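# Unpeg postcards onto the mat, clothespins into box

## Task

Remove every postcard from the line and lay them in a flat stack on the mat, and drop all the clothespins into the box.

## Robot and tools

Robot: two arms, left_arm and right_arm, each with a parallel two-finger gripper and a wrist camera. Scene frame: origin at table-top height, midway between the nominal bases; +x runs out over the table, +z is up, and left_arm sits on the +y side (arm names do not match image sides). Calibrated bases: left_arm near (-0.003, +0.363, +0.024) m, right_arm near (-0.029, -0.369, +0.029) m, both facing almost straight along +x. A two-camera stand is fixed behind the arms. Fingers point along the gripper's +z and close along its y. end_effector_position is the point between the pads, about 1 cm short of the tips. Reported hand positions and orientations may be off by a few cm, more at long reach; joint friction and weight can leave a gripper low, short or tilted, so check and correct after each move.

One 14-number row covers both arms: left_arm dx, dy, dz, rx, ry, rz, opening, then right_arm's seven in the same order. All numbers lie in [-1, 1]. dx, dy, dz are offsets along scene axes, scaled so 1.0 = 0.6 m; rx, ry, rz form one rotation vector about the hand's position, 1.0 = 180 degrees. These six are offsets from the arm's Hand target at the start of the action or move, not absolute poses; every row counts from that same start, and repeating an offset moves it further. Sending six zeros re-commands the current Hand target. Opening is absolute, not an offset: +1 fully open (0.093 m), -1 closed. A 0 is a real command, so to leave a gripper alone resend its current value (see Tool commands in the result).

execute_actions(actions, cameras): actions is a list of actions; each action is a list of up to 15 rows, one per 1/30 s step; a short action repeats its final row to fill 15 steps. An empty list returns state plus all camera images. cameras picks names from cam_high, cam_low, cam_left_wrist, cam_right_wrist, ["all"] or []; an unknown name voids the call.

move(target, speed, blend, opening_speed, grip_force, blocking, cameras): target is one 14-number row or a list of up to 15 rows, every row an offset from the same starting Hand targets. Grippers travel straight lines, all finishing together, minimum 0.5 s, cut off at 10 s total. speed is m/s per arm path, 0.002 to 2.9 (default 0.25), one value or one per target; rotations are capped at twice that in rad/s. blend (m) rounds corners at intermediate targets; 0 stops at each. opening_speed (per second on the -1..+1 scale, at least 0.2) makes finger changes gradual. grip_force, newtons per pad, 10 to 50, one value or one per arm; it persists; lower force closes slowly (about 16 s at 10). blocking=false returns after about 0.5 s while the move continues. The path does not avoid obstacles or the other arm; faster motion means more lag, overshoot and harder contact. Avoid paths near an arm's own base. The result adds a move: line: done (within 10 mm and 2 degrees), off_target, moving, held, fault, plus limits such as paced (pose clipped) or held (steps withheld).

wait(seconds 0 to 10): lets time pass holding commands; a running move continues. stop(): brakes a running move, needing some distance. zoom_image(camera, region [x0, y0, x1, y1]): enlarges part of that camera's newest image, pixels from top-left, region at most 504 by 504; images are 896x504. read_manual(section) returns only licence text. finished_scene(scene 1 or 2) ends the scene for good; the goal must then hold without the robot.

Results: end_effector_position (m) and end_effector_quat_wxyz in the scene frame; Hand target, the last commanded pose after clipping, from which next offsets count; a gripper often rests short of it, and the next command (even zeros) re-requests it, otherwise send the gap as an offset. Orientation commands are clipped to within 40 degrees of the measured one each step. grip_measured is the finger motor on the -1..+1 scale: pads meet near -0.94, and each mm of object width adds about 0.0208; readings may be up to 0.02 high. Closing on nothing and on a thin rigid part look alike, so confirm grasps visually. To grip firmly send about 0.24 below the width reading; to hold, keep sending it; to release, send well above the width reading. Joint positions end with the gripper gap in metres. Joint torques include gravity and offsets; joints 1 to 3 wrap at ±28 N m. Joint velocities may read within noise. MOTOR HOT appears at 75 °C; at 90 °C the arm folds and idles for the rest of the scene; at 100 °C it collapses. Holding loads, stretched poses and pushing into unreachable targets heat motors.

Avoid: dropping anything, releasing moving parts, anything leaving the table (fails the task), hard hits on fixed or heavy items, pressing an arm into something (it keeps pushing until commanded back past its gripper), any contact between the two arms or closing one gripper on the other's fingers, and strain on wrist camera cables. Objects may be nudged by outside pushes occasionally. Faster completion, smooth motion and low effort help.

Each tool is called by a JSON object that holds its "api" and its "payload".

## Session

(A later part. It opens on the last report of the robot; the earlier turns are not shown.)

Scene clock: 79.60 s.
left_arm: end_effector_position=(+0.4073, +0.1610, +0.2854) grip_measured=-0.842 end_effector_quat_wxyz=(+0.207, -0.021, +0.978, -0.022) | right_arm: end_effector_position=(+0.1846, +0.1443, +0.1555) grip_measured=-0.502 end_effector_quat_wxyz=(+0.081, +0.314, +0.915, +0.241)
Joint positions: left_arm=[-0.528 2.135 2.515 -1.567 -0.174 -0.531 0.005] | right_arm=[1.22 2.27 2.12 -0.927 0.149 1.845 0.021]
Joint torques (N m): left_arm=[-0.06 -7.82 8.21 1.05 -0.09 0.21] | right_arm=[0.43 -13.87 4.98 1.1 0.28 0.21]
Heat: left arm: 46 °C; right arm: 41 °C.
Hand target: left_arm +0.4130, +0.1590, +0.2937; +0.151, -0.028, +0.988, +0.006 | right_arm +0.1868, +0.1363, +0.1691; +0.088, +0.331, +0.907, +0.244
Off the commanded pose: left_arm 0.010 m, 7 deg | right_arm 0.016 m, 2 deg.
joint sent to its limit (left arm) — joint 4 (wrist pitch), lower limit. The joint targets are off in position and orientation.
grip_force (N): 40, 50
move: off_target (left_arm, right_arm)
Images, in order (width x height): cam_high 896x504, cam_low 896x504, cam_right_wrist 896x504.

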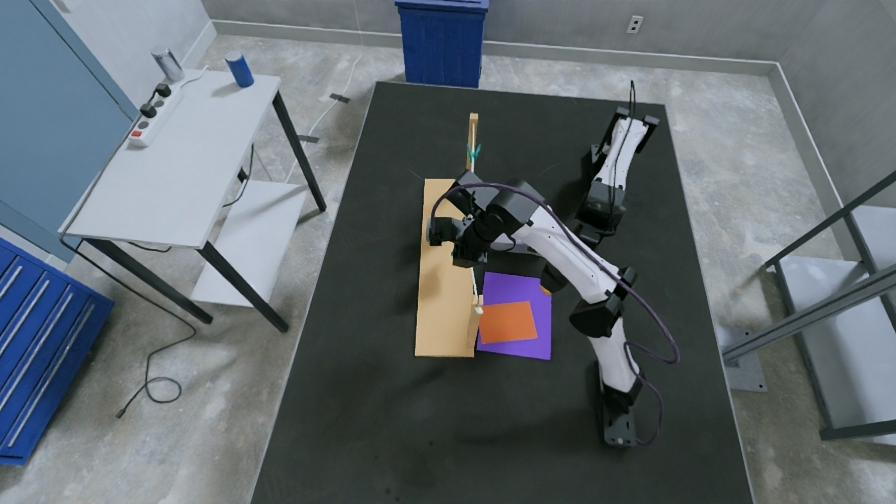

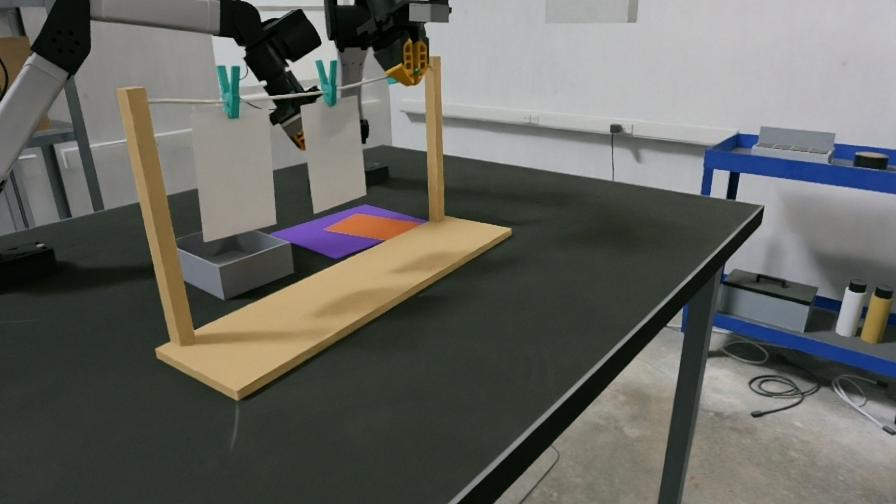

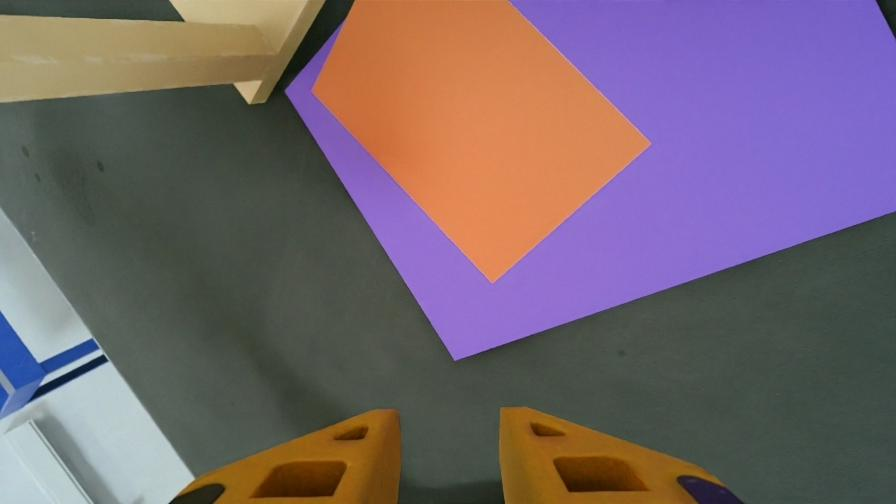

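{"api": "move", "payload": {"target": [0,0,0,0,0,0,-1, -0.1,-0.42,0.17,0,0,0,-0.5], "speed": 0.25}}

{"api": "move", "payload": {"target": [[-0.03,0,0.029,0,-0.217,0,-1, 0,0,0,0,0,0,-0.5],[-0.062,0,0.042,0,-0.433,0,-1, 0,0,0,0,0,0,-0.5]], "speed": 0.08, "blend": 0.01, "cameras": ["all"]}}

{"api": "zoom_image", "payload": {"camera": "cam_low", "region": [340, 20, 460, 110]}}

Scene clock: 82.63 s.
left_arm: end_effector_position=(+0.4073, +0.1610, +0.2854) grip_measured=-0.842 end_effector_quat_wxyz=(+0.207, -0.021, +0.978, -0.022) | right_arm: end_effector_position=(+0.1336, -0.1044, +0.2777) grip_measured=-0.502 end_effector_quat_wxyz=(+0.092, +0.331, +0.900, +0.268)
Joint positions: left_arm=[-0.528 2.135 2.515 -1.567 -0.174 -0.531 0.005] | right_arm=[1.074 1.276 1.385 -1.114 0.103 1.751 0.021]
Joint torques (N m): left_arm=[-0.05 -7.77 8.18 1.07 -0.09 0.2] | right_arm=[-0.13 -3.81 4.75 0.94 0 -0.06]
Heat: left arm: 46 °C; right arm: 41 °C.
Hand target: left_arm +0.4130, +0.1590, +0.2937; +0.151, -0.028, +0.988, +0.006 | right_arm +0.1268, -0.1157, +0.2711; +0.088, +0.331, +0.907, +0.244
Off the commanded pose: left_arm 0.010 m, 7 deg | right_arm 0.015 m, 3 deg.
joint sent to its limit (left arm) — joint 4 (wrist pitch), lower limit. The joint targets are off in position and orientation.
grip_force (N): 40, 50
move: off_target (left_arm, right_arm)

Scene clock: 91.30 s.
left_arm: end_effector_position=(+0.3777, +0.1607, +0.3131) grip_measured=-0.842 end_effector_quat_wxyz=(+0.725, -0.016, +0.689, +0.001) | right_arm: end_effector_position=(+0.1336, -0.1044, +0.2777) grip_measured=-0.502 end_effector_quat_wxyz=(+0.092, +0.331, +0.900, +0.268)
Joint positions: left_arm=[-0.778 1.463 0.809 0.726 -0.795 0.03 0.005] | right_arm=[1.074 1.276 1.385 -1.114 0.103 1.751 0.021]
Joint torques (N m): left_arm=[-0.87 -4.27 5.15 2.51 -0.09 0.18] | right_arm=[-0.12 -3.79 4.72 0.95 0.01 -0.06]
Heat: left arm: 44 °C; right arm: 40 °C.
Hand target: left_arm +0.3758, +0.1590, +0.3189; +0.739, -0.025, +0.674, -0.013 | right_arm +0.1268, -0.1157, +0.2711; +0.088, +0.331, +0.907, +0.244
Off the commanded pose: left_arm 0.006 m, 3 deg | right_arm 0.015 m, 3 deg.
grip_force (N): 40, 50
move: off_target (left_arm, right_arm)

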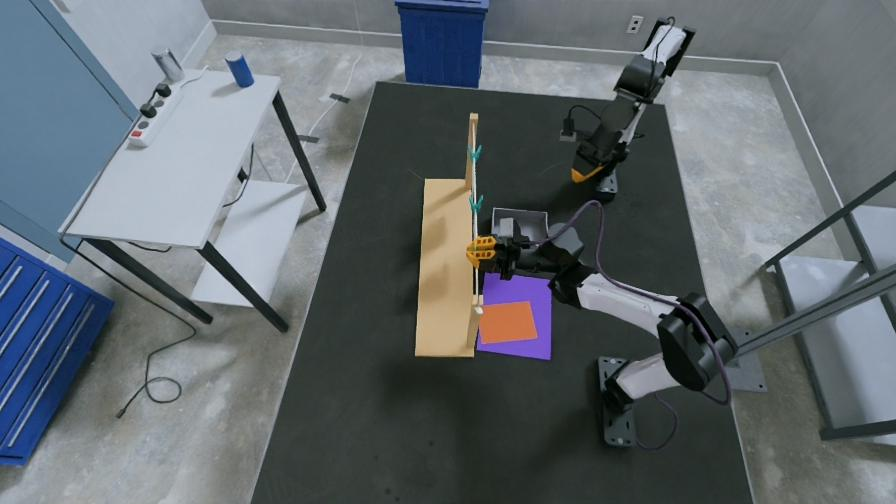

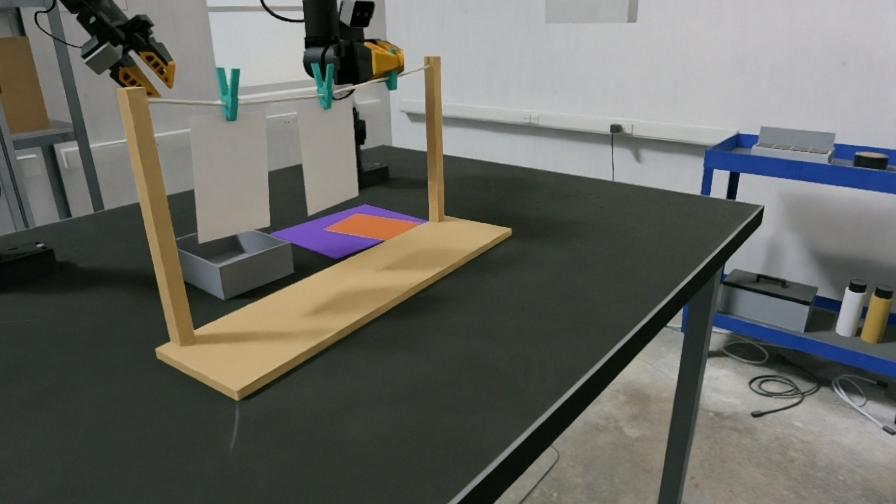

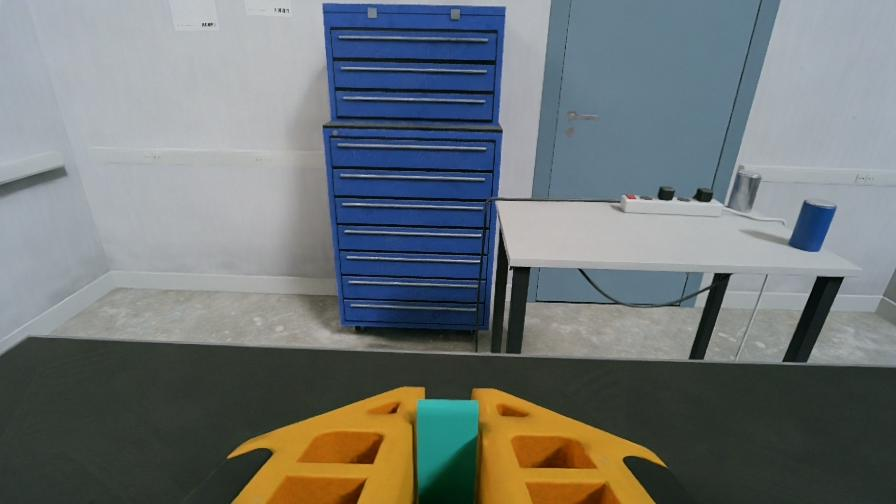

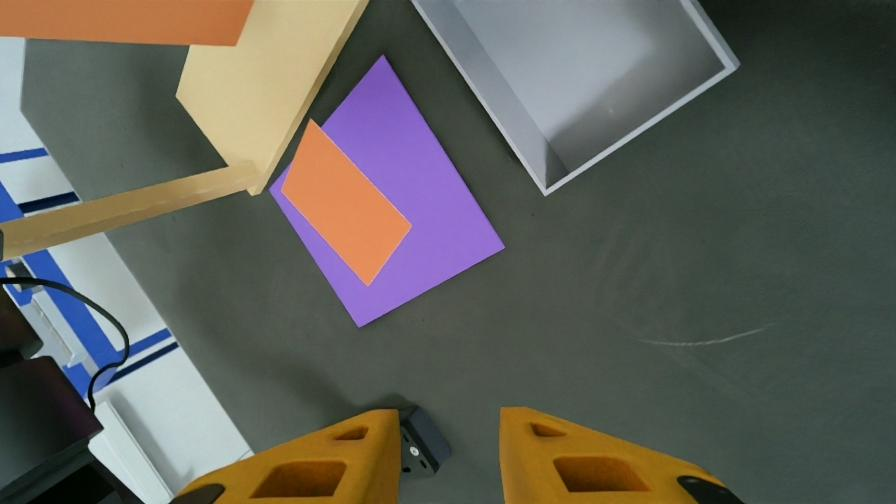

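Scaled by 4.200 from the camera's 896x504 image, which has a finer 1280x720 frame.

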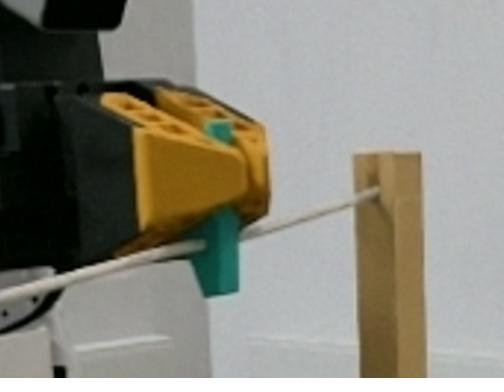

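{"api": "move", "payload": {"target": [0,0,0,0,0,0,-0.45, 0,0,0,0,0,0,-0.5], "opening_speed": 0.5, "cameras": ["cam_low","cam_left_wrist"]}}

{"api": "zoom_image", "payload": {"camera": "cam_low", "region": [340, 20, 460, 110]}}

Scene clock: 93.00 s.
left_arm: end_effector_position=(+0.3777, +0.1607, +0.3137) grip_measured=-0.452 end_effector_quat_wxyz=(+0.726, -0.016, +0.688, +0.001) | right_arm: end_effector_position=(+0.1336, -0.1044, +0.2777) grip_measured=-0.502 end_effector_quat_wxyz=(+0.092, +0.331, +0.900, +0.268)
Joint positions: left_arm=[-0.778 1.463 0.809 0.729 -0.795 0.032 0.023] | right_arm=[1.074 1.276 1.385 -1.114 0.103 1.751 0.021]
Joint torques (N m): left_arm=[-0.94 -4.27 5.14 2.51 -0.06 0.18] | right_arm=[-0.16 -3.77 4.7 0.94 0 -0.07]
Heat: left arm: 44 °C; right arm: 40 °C.
Hand target: left_arm +0.3758, +0.1590, +0.3189; +0.739, -0.025, +0.674, -0.013 | right_arm +0.1268, -0.1157, +0.2711; +0.088, +0.331, +0.907, +0.244
Off the commanded pose: left_arm 0.006 m, 3 deg | right_arm 0.015 m, 3 deg.
grip_force (N): 40, 50
move: off_target (left_arm, right_arm)
Images, in order (width x height): cam_low 896x504, cam_left_wrist 896x504.

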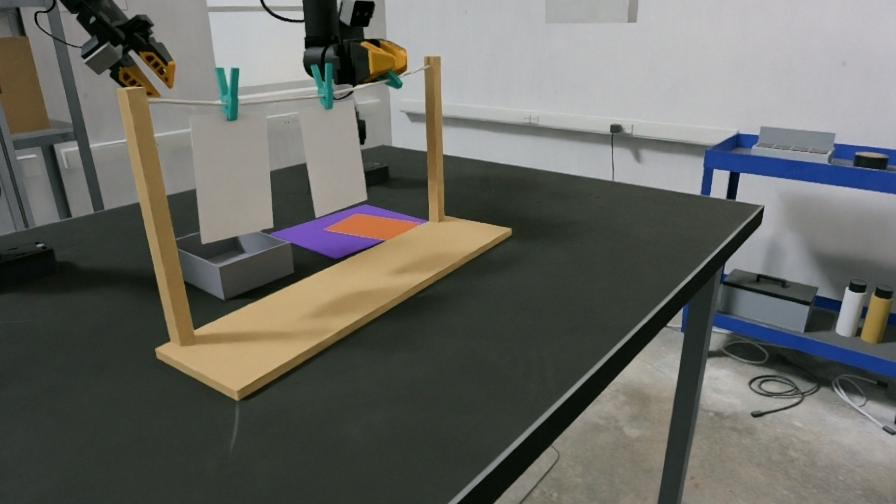

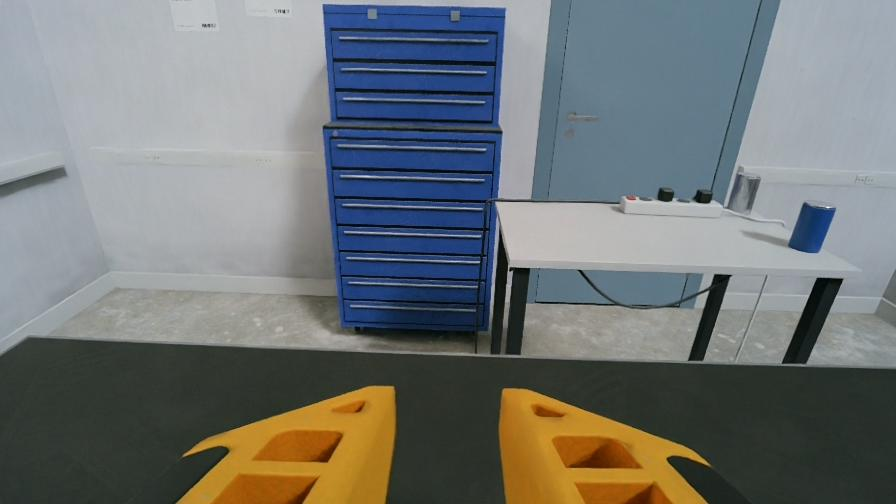

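Scaled by 4.200 from the camera's 896x504 image, which has a finer 1280x720 frame.

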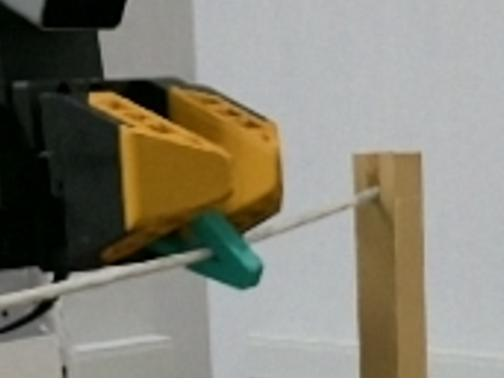

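{"api": "move", "payload": {"target": [-0.2,0,0.03,0,0,0,-0.45, 0,0,0,0,0,0,-0.5], "speed": 0.12, "cameras": ["cam_low","cam_left_wrist"]}}

{"api": "zoom_image", "payload": {"camera": "cam_low", "region": [340, 20, 460, 110]}}

Scene clock: 95.17 s.
left_arm: end_effector_position=(+0.2582, +0.1527, +0.3301) grip_measured=-0.452 end_effector_quat_wxyz=(+0.732, -0.007, +0.682, +0.001) | right_arm: end_effector_position=(+0.1336, -0.1044, +0.2777) grip_measured=-0.502 end_effector_quat_wxyz=(+0.092, +0.331, +0.900, +0.268)
Joint positions: left_arm=[-1.165 1.179 0.628 0.731 -1.165 0.156 0.023] | right_arm=[1.074 1.276 1.385 -1.114 0.103 1.751 0.021]
Joint torques (N m): left_arm=[-0.81 -4.23 5.19 1.94 -0.04 0.16] | right_arm=[-0.1 -3.84 4.72 0.94 0 -0.06]
Heat: left arm: 44 °C; right arm: 40 °C.
Hand target: left_arm +0.2558, +0.1590, +0.3369; +0.739, -0.025, +0.674, -0.013 | right_arm +0.1268, -0.1157, +0.2711; +0.088, +0.331, +0.907, +0.244
Off the commanded pose: left_arm 0.010 m, 3 deg | right_arm 0.015 m, 3 deg.
grip_force (N): 40, 50
move: off_target (left_arm, right_arm)
Images, in order (width x height): cam_low 896x504, cam_left_wrist 896x504.

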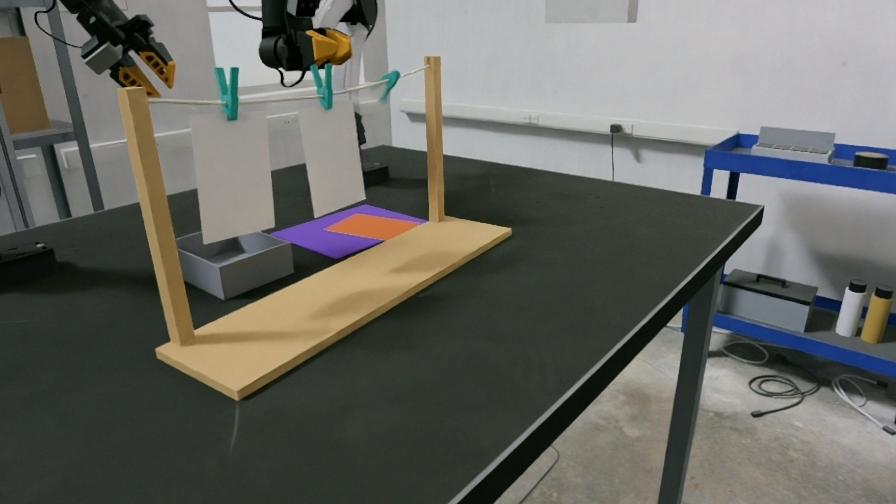

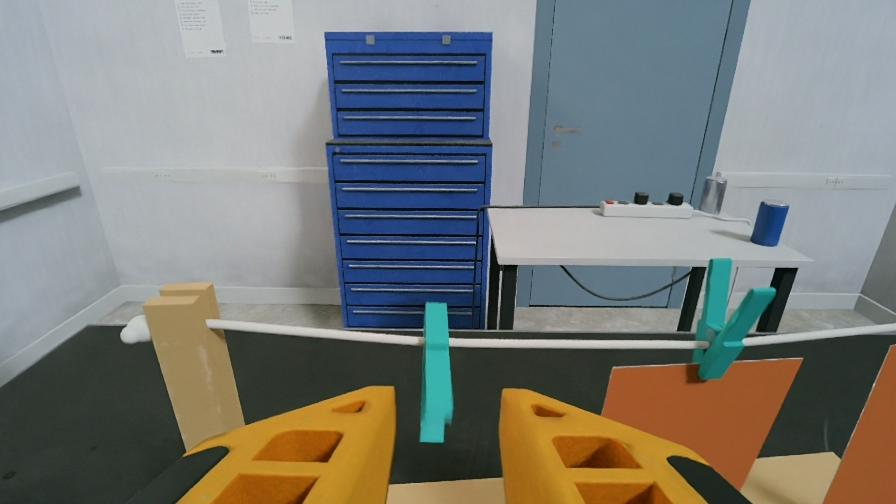

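Scaled by 4.200 from the camera's 896x504 image, which has a finer 1280x720 frame.

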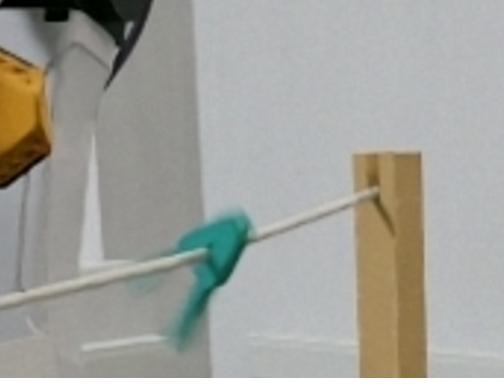

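{"api": "move", "payload": {"target": [-0.01,-0.005,-0.2,0.496,-0.1007,0.1527,1, 0,0,0,0,0,0,-0.5], "speed": 0.2, "cameras": ["all"]}}

{"api": "zoom_image", "payload": {"camera": "cam_low", "region": [340, 20, 460, 110]}}

Scene clock: 102.40 s.
left_arm: end_effector_position=(+0.2516, +0.1546, +0.2008) grip_measured=+1.000 end_effector_quat_wxyz=(+0.504, +0.524, +0.440, +0.528) | right_arm: end_effector_position=(+0.1336, -0.1044, +0.2777) grip_measured=-0.502 end_effector_quat_wxyz=(+0.092, +0.331, +0.900, +0.268)
Joint positions: left_arm=[-1.165 1.585 0.266 1.46 -1.091 1.807 0.093] | right_arm=[1.074 1.276 1.385 -1.114 0.103 1.751 0.021]
Joint torques (N m): left_arm=[0.32 -3.33 3.07 2.8 0.2 0.14] | right_arm=[-0.21 -3.81 4.78 0.95 0.01 -0.06]
Heat: left arm: 43 °C; right arm: 39 °C.
Hand target: left_arm +0.2498, +0.1560, +0.2169; +0.613, +0.353, +0.354, +0.612 | right_arm +0.1268, -0.1157, +0.2711; +0.088, +0.331, +0.907, +0.244
Off the commanded pose: left_arm 0.016 m, 27 deg | right_arm 0.015 m, 3 deg.
joint sent to its limit (left arm) — joint 4 (wrist pitch), upper limit. The joint targets are off in position and orientation.
grip_force (N): 40, 50
move: off_target (left_arm, right_arm)

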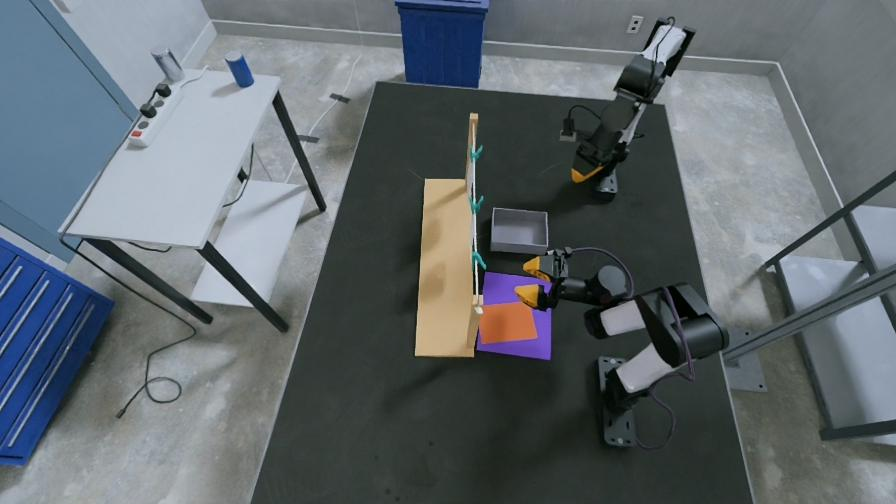

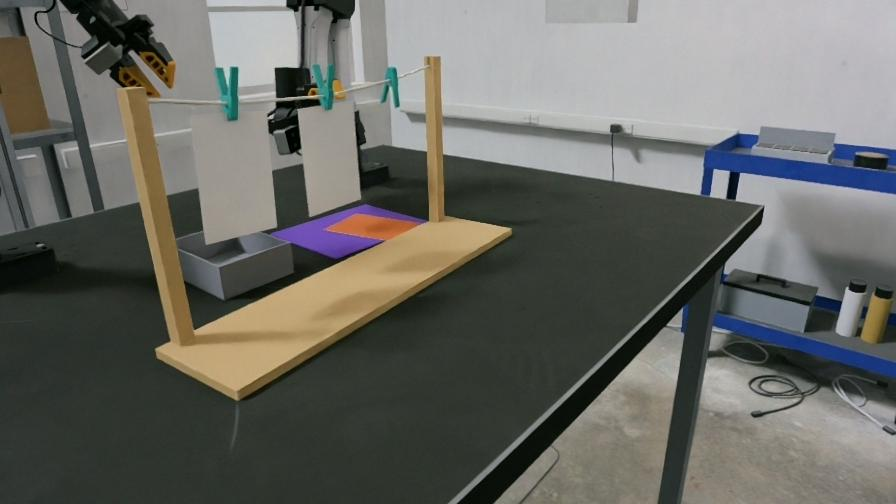

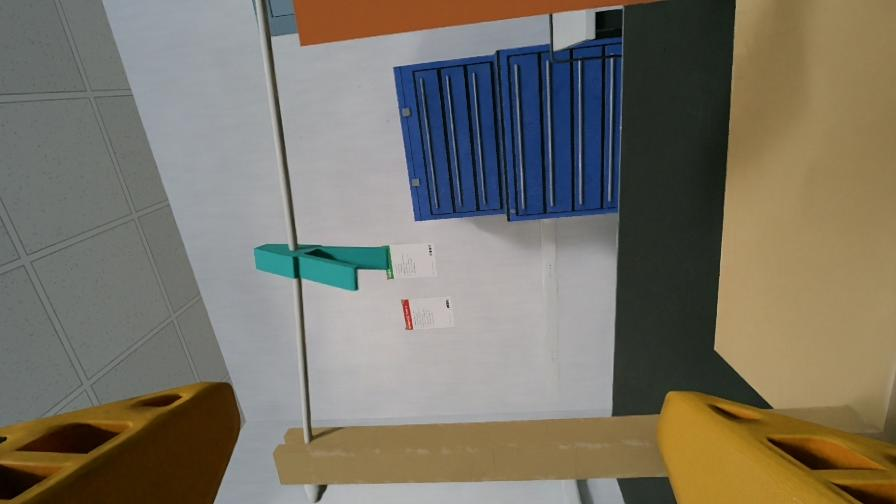

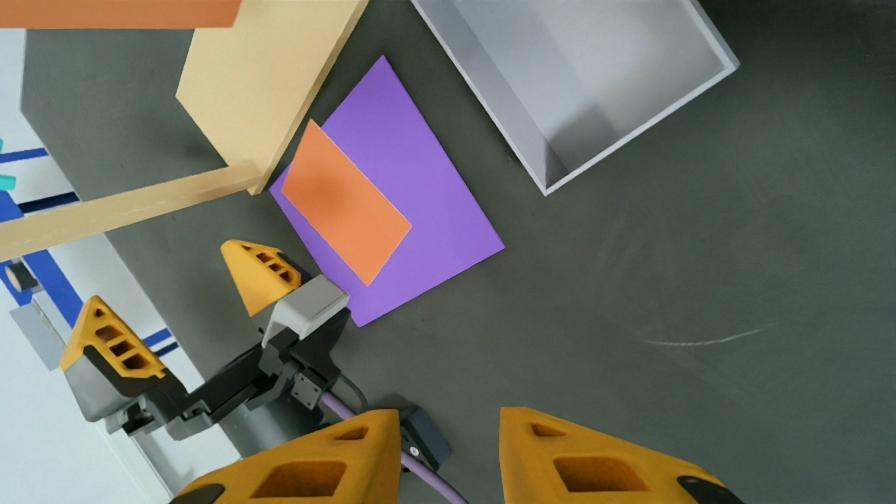

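Scaled by 4.200 from the camera's 896x504 image, which has a finer 1280x720 frame.

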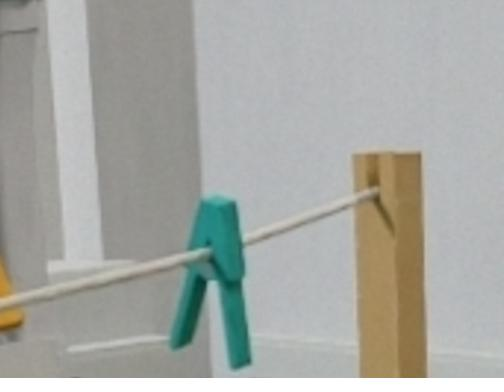

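{"api": "move", "payload": {"target": [0.055,-0.202,0.225,-0.514,0.155,-0.0965,1, 0,0,0,0,0,0,-0.5], "speed": 0.2, "cameras": ["cam_high","cam_low","cam_left_wrist"]}}

Scene clock: 110.07 s.
left_arm: end_effector_position=(+0.2853, +0.0418, +0.3411) grip_measured=+1.000 end_effector_quat_wxyz=(+0.659, -0.019, +0.751, +0.009) | right_arm: end_effector_position=(+0.1336, -0.1044, +0.2777) grip_measured=-0.502 end_effector_quat_wxyz=(+0.092, +0.331, +0.900, +0.268)
Joint positions: left_arm=[-1.223 1.607 1.328 -0.122 -1.231 -0.392 0.093] | right_arm=[1.074 1.276 1.385 -1.114 0.103 1.751 0.021]
Joint torques (N m): left_arm=[-0.9 -5.48 10.3 1.24 -0.21 -0.21] | right_arm=[-0.17 -3.82 4.74 0.94 0.01 -0.07]
Heat: left arm: 43 °C; right arm: 38 °C.
Hand target: left_arm +0.2828, +0.0348, +0.3519; +0.658, -0.027, +0.752, -0.009 | right_arm +0.1268, -0.1157, +0.2711; +0.088, +0.331, +0.907, +0.244
Off the commanded pose: left_arm 0.013 m, 2 deg | right_arm 0.015 m, 3 deg.
grip_force (N): 40, 50
move: off_target (left_arm, right_arm)
Images, in order (width x height): cam_high 896x504, cam_low 896x504, cam_left_wrist 896x504.

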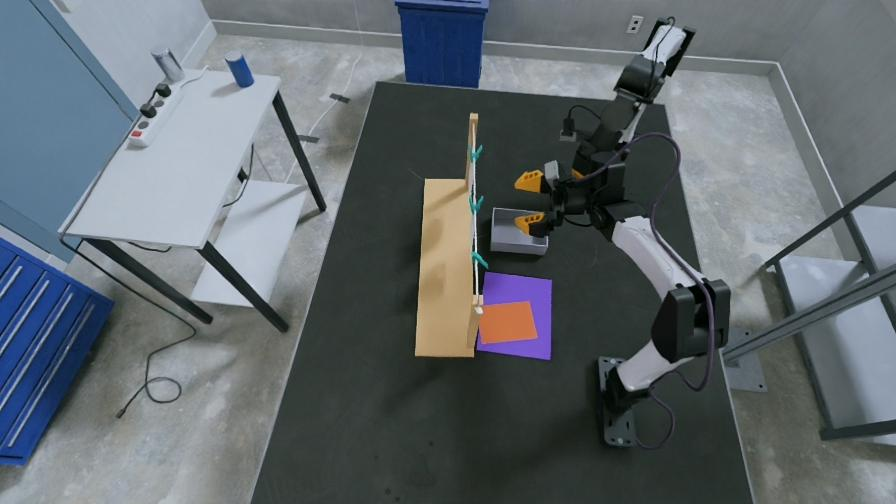

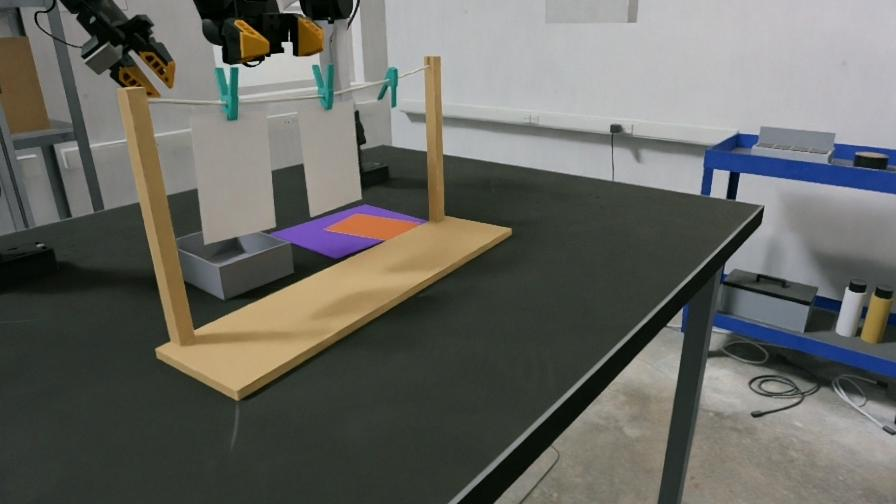

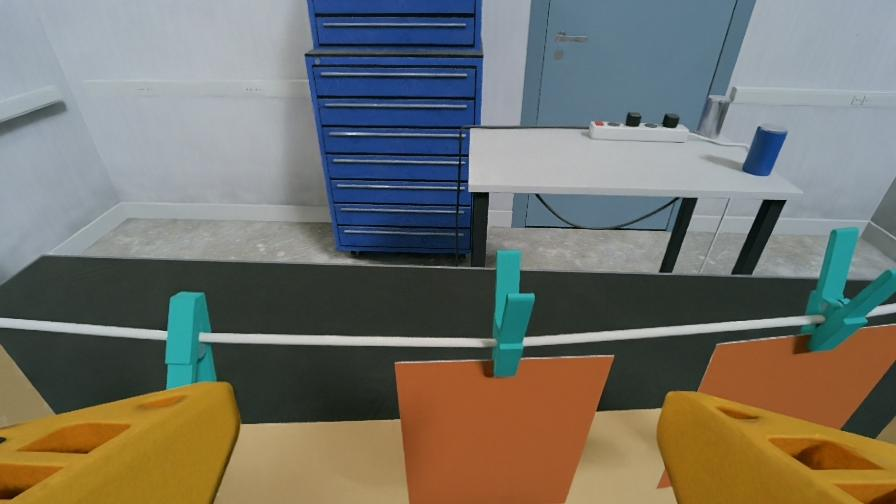

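{"api": "move", "payload": {"target": [0.158,-0.037,-0.03,0,0,-0.008,1, 0,0,0,0,0,0,-0.5], "speed": 0.15, "cameras": ["cam_low","cam_left_wrist"]}}

{"api": "zoom_image", "payload": {"camera": "cam_low", "region": [240, 20, 420, 130]}}

Scene clock: 112.07 s.
left_arm: end_effector_position=(+0.3724, +0.0237, +0.3086) grip_measured=+1.000 end_effector_quat_wxyz=(+0.637, +0.008, +0.770, +0.021) | right_arm: end_effector_position=(+0.1336, -0.1044, +0.2777) grip_measured=-0.502 end_effector_quat_wxyz=(+0.092, +0.331, +0.900, +0.268)
Joint positions: left_arm=[-1.028 1.809 1.457 -0.008 -1.015 -0.267 0.093] | right_arm=[1.074 1.276 1.385 -1.114 0.103 1.751 0.021]
Joint torques (N m): left_arm=[-0.18 -6.99 10.37 2.38 -0.13 0.15] | right_arm=[-0.18 -3.81 4.79 0.94 0.01 -0.06]
Heat: left arm: 44 °C; right arm: 38 °C.
Hand target: left_arm +0.3776, +0.0126, +0.3339; +0.658, -0.018, +0.752, -0.018 | right_arm +0.1268, -0.1157, +0.2711; +0.088, +0.331, +0.907, +0.244
Off the commanded pose: left_arm 0.028 m, 6 deg | right_arm 0.015 m, 3 deg.
grip_force (N): 40, 50
move: off_target (left_arm, right_arm)
Images, in order (width x height): cam_low 896x504, cam_left_wrist 896x504.

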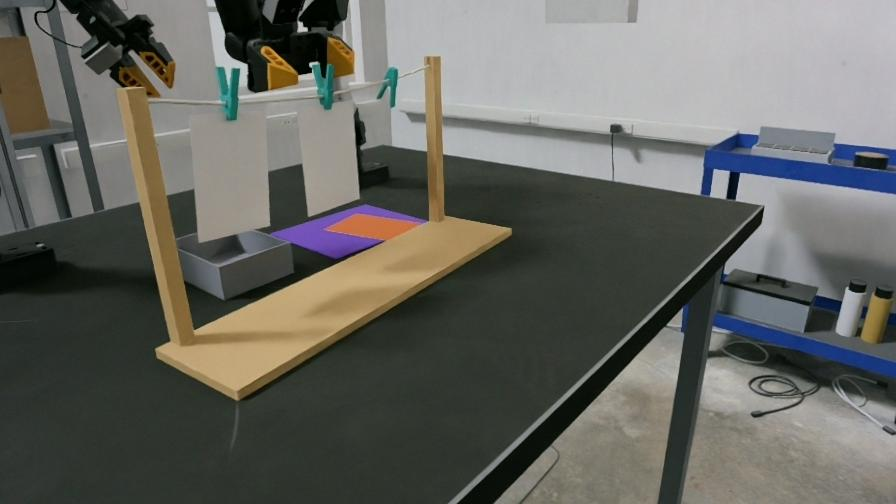

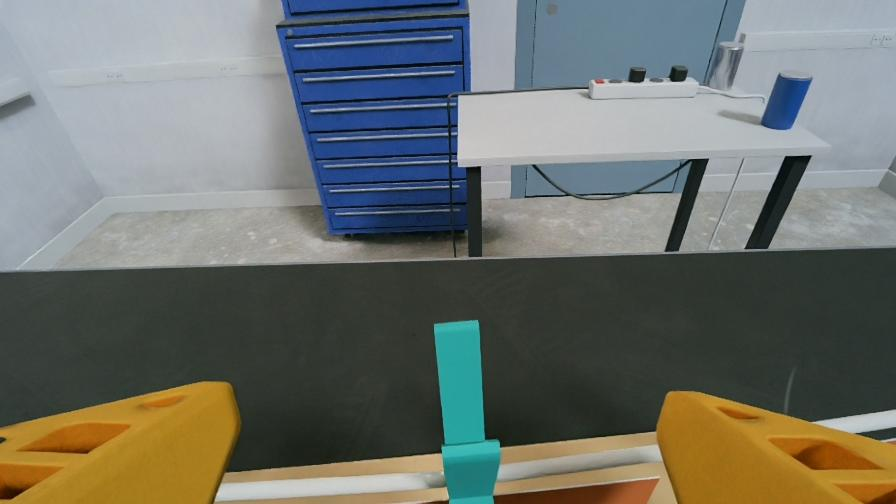

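Scaled by 2.800 from the camera's 896x504 image, which has a finer 1280x720 frame.

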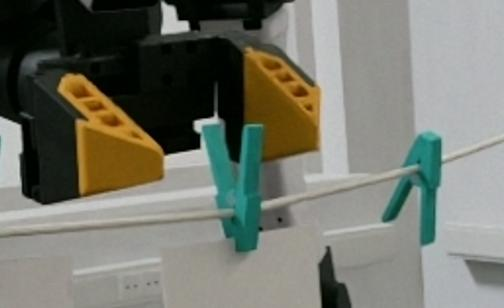

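{"api": "move", "payload": {"target": [0.02,0.0,0.004,0,0,0,1, 0,0,0,0,0,0,-0.5], "speed": 0.1}}

{"api": "move", "payload": {"target": [0,0,0,0,0,0,-1, 0,0,0,0,0,0,-0.5], "cameras": ["cam_low","cam_left_wrist"]}}

{"api": "zoom_image", "payload": {"camera": "cam_low", "region": [240, 20, 420, 130]}}

Scene clock: 113.40 s.
left_arm: end_effector_position=(+0.3838, +0.0226, +0.3111) grip_measured=+1.000 end_effector_quat_wxyz=(+0.637, +0.008, +0.770, +0.018) | right_arm: end_effector_position=(+0.1336, -0.1044, +0.2777) grip_measured=-0.502 end_effector_quat_wxyz=(+0.092, +0.331, +0.900, +0.268)
Joint positions: left_arm=[-1.005 1.832 1.492 -0.007 -0.99 -0.255 0.093] | right_arm=[1.074 1.276 1.385 -1.114 0.103 1.751 0.021]
Joint torques (N m): left_arm=[0.06 -7.19 10.41 2.36 -0.14 0.15] | right_arm=[-0.14 -3.81 4.77 0.95 0.01 -0.06]
Heat: left arm: 44 °C; right arm: 37 °C.
Hand target: left_arm +0.3896, +0.0126, +0.3363; +0.658, -0.018, +0.752, -0.018 | right_arm +0.1268, -0.1157, +0.2711; +0.088, +0.331, +0.907, +0.244
Off the commanded pose: left_arm 0.028 m, 6 deg | right_arm 0.015 m, 3 deg.
grip_force (N): 40, 50
move: off_target (left_arm, right_arm)

Scene clock: 118.33 s.
left_arm: end_effector_position=(+0.3814, +0.0182, +0.3108) grip_measured=-0.841 end_effector_quat_wxyz=(+0.637, +0.012, +0.770, +0.013) | right_arm: end_effector_position=(+0.1336, -0.1044, +0.2777) grip_measured=-0.502 end_effector_quat_wxyz=(+0.092, +0.331, +0.900, +0.268)
Joint positions: left_arm=[-1.013 1.834 1.492 -0.002 -0.984 -0.254 0.005] | right_arm=[1.074 1.276 1.385 -1.114 0.103 1.751 0.021]
Joint torques (N m): left_arm=[0.12 -7.16 10.54 2.33 -0.22 0.12] | right_arm=[-0.16 -3.74 4.77 0.95 0 -0.06]
Heat: left arm: 46 °C; right arm: 37 °C.
Hand target: left_arm +0.3896, +0.0126, +0.3363; +0.658, -0.018, +0.752, -0.018 | right_arm +0.1268, -0.1157, +0.2711; +0.088, +0.331, +0.907, +0.244
Off the commanded pose: left_arm 0.027 m, 6 deg | right_arm 0.015 m, 3 deg.
grip_force (N): 40, 50
move: off_target (left_arm, right_arm)
Images, in order (width x height): cam_low 896x504, cam_left_wrist 896x504.

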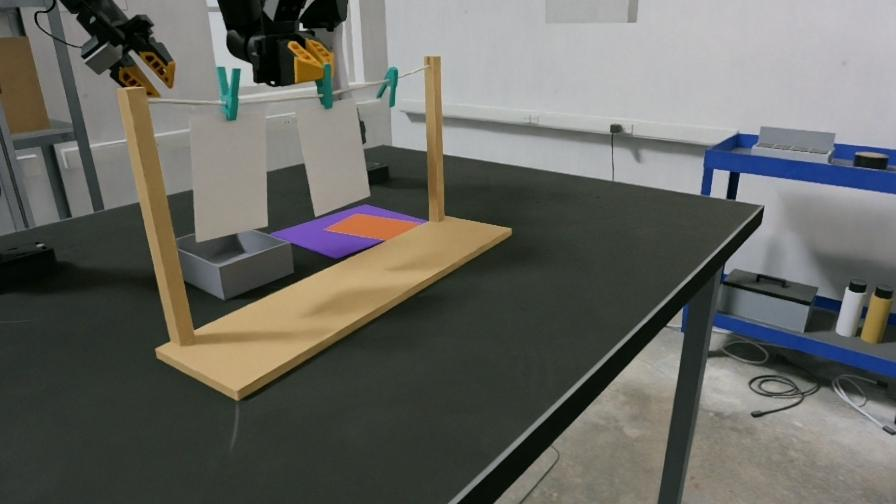

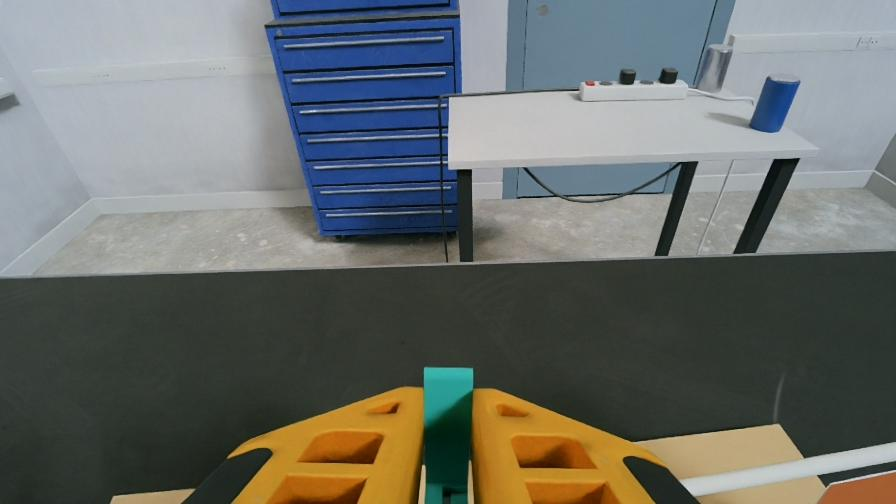

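Scaled by 2.800 from the camera's 896x504 image, which has a finer 1280x720 frame.

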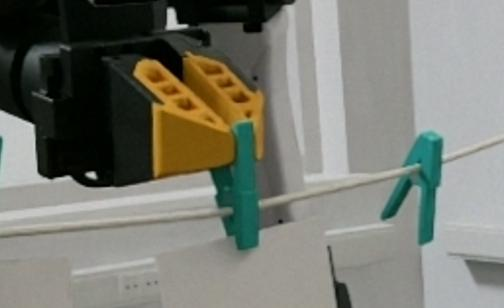

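{"api": "move", "payload": {"target": [[0.02,0.004,-0.025,0,0.155,0,-1, 0,0,0,0,0,0,-0.5],[0.032,0.006,-0.057,0,0.3056,0,-1, 0,0,0,0,0,0,-0.5]], "speed": 0.08, "blend": 0.01, "cameras": ["all"]}}

Scene clock: 125.50 s.
left_arm: end_effector_position=(+0.4120, +0.0217, +0.2970) grip_measured=-0.843 end_effector_quat_wxyz=(+0.338, -0.004, +0.938, -0.071) | right_arm: end_effector_position=(+0.1336, -0.1044, +0.2777) grip_measured=-0.502 end_effector_quat_wxyz=(+0.092, +0.331, +0.900, +0.268)
Joint positions: left_arm=[-0.811 2.365 2.825 -1.418 -0.377 -0.694 0.005] | right_arm=[1.074 1.276 1.385 -1.114 0.103 1.751 0.021]
Joint torques (N m): left_arm=[-0.28 -9.28 8.2 1.23 0.05 0.09] | right_arm=[-0.13 -3.75 4.72 0.94 0 -0.08]
Heat: left arm: 46 °C; right arm: 37 °C.
Hand target: left_arm +0.4088, +0.0162, +0.3021; +0.236, -0.024, +0.971, -0.007 | right_arm +0.1268, -0.1157, +0.2711; +0.088, +0.331, +0.907, +0.244
Off the commanded pose: left_arm 0.008 m, 14 deg | right_arm 0.015 m, 3 deg.
elbow stopped short (left arm): the move would have taken joint 3 (elbow) straighter than the controller allows.
grip_force (N): 40, 50
move: off_target (left_arm, right_arm)

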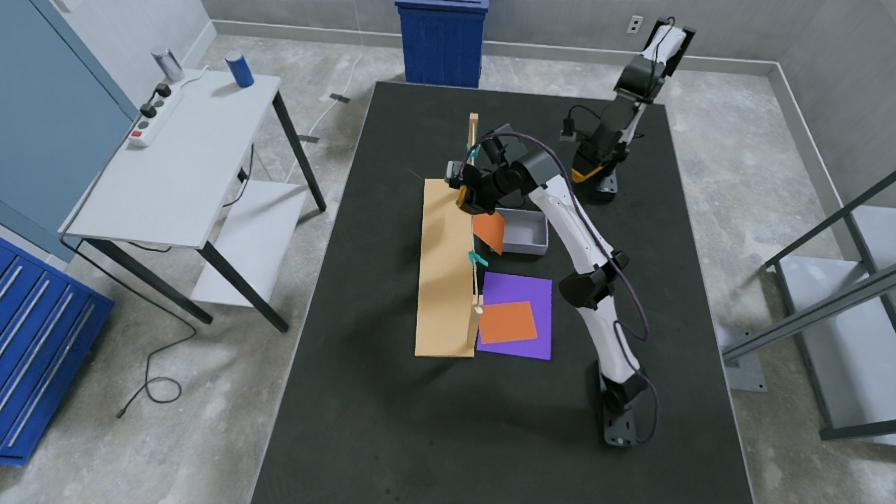

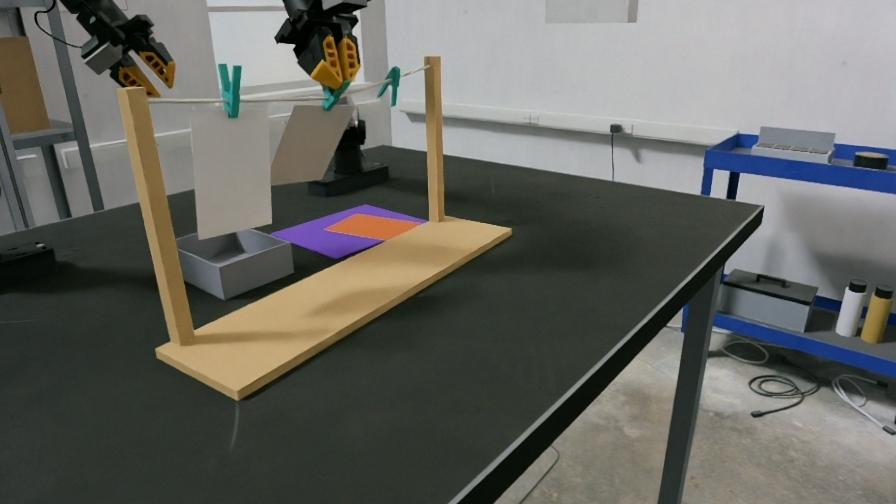

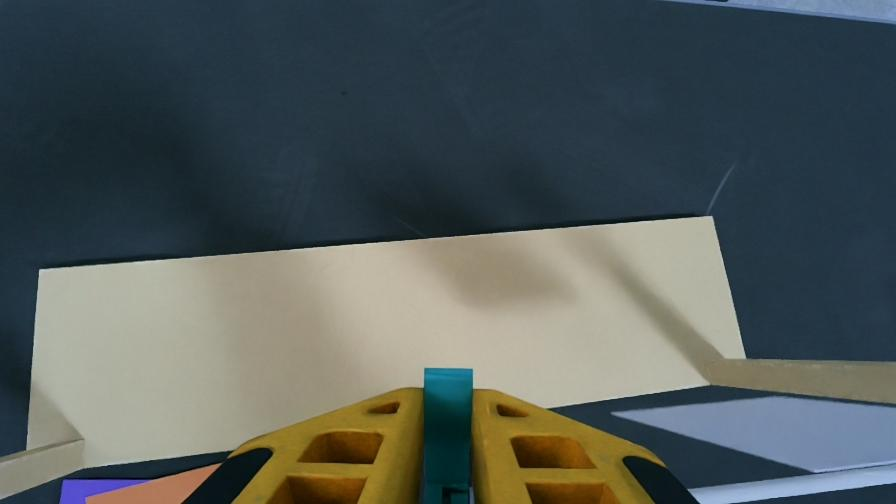

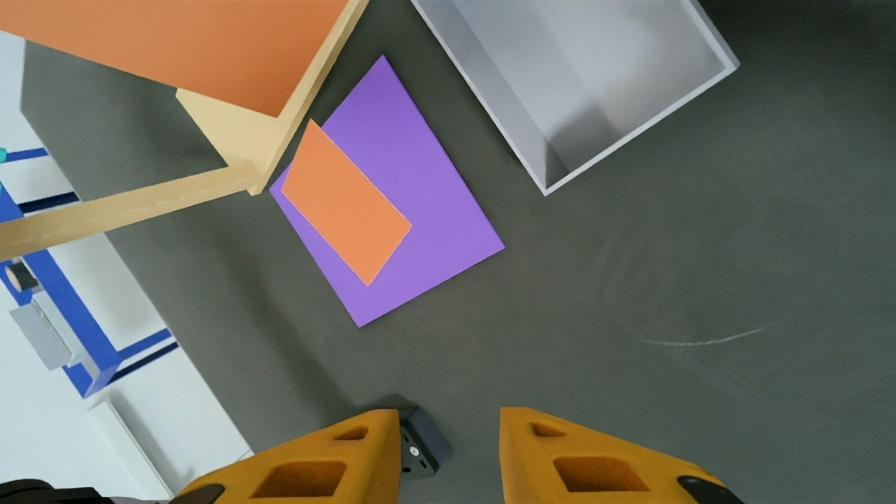

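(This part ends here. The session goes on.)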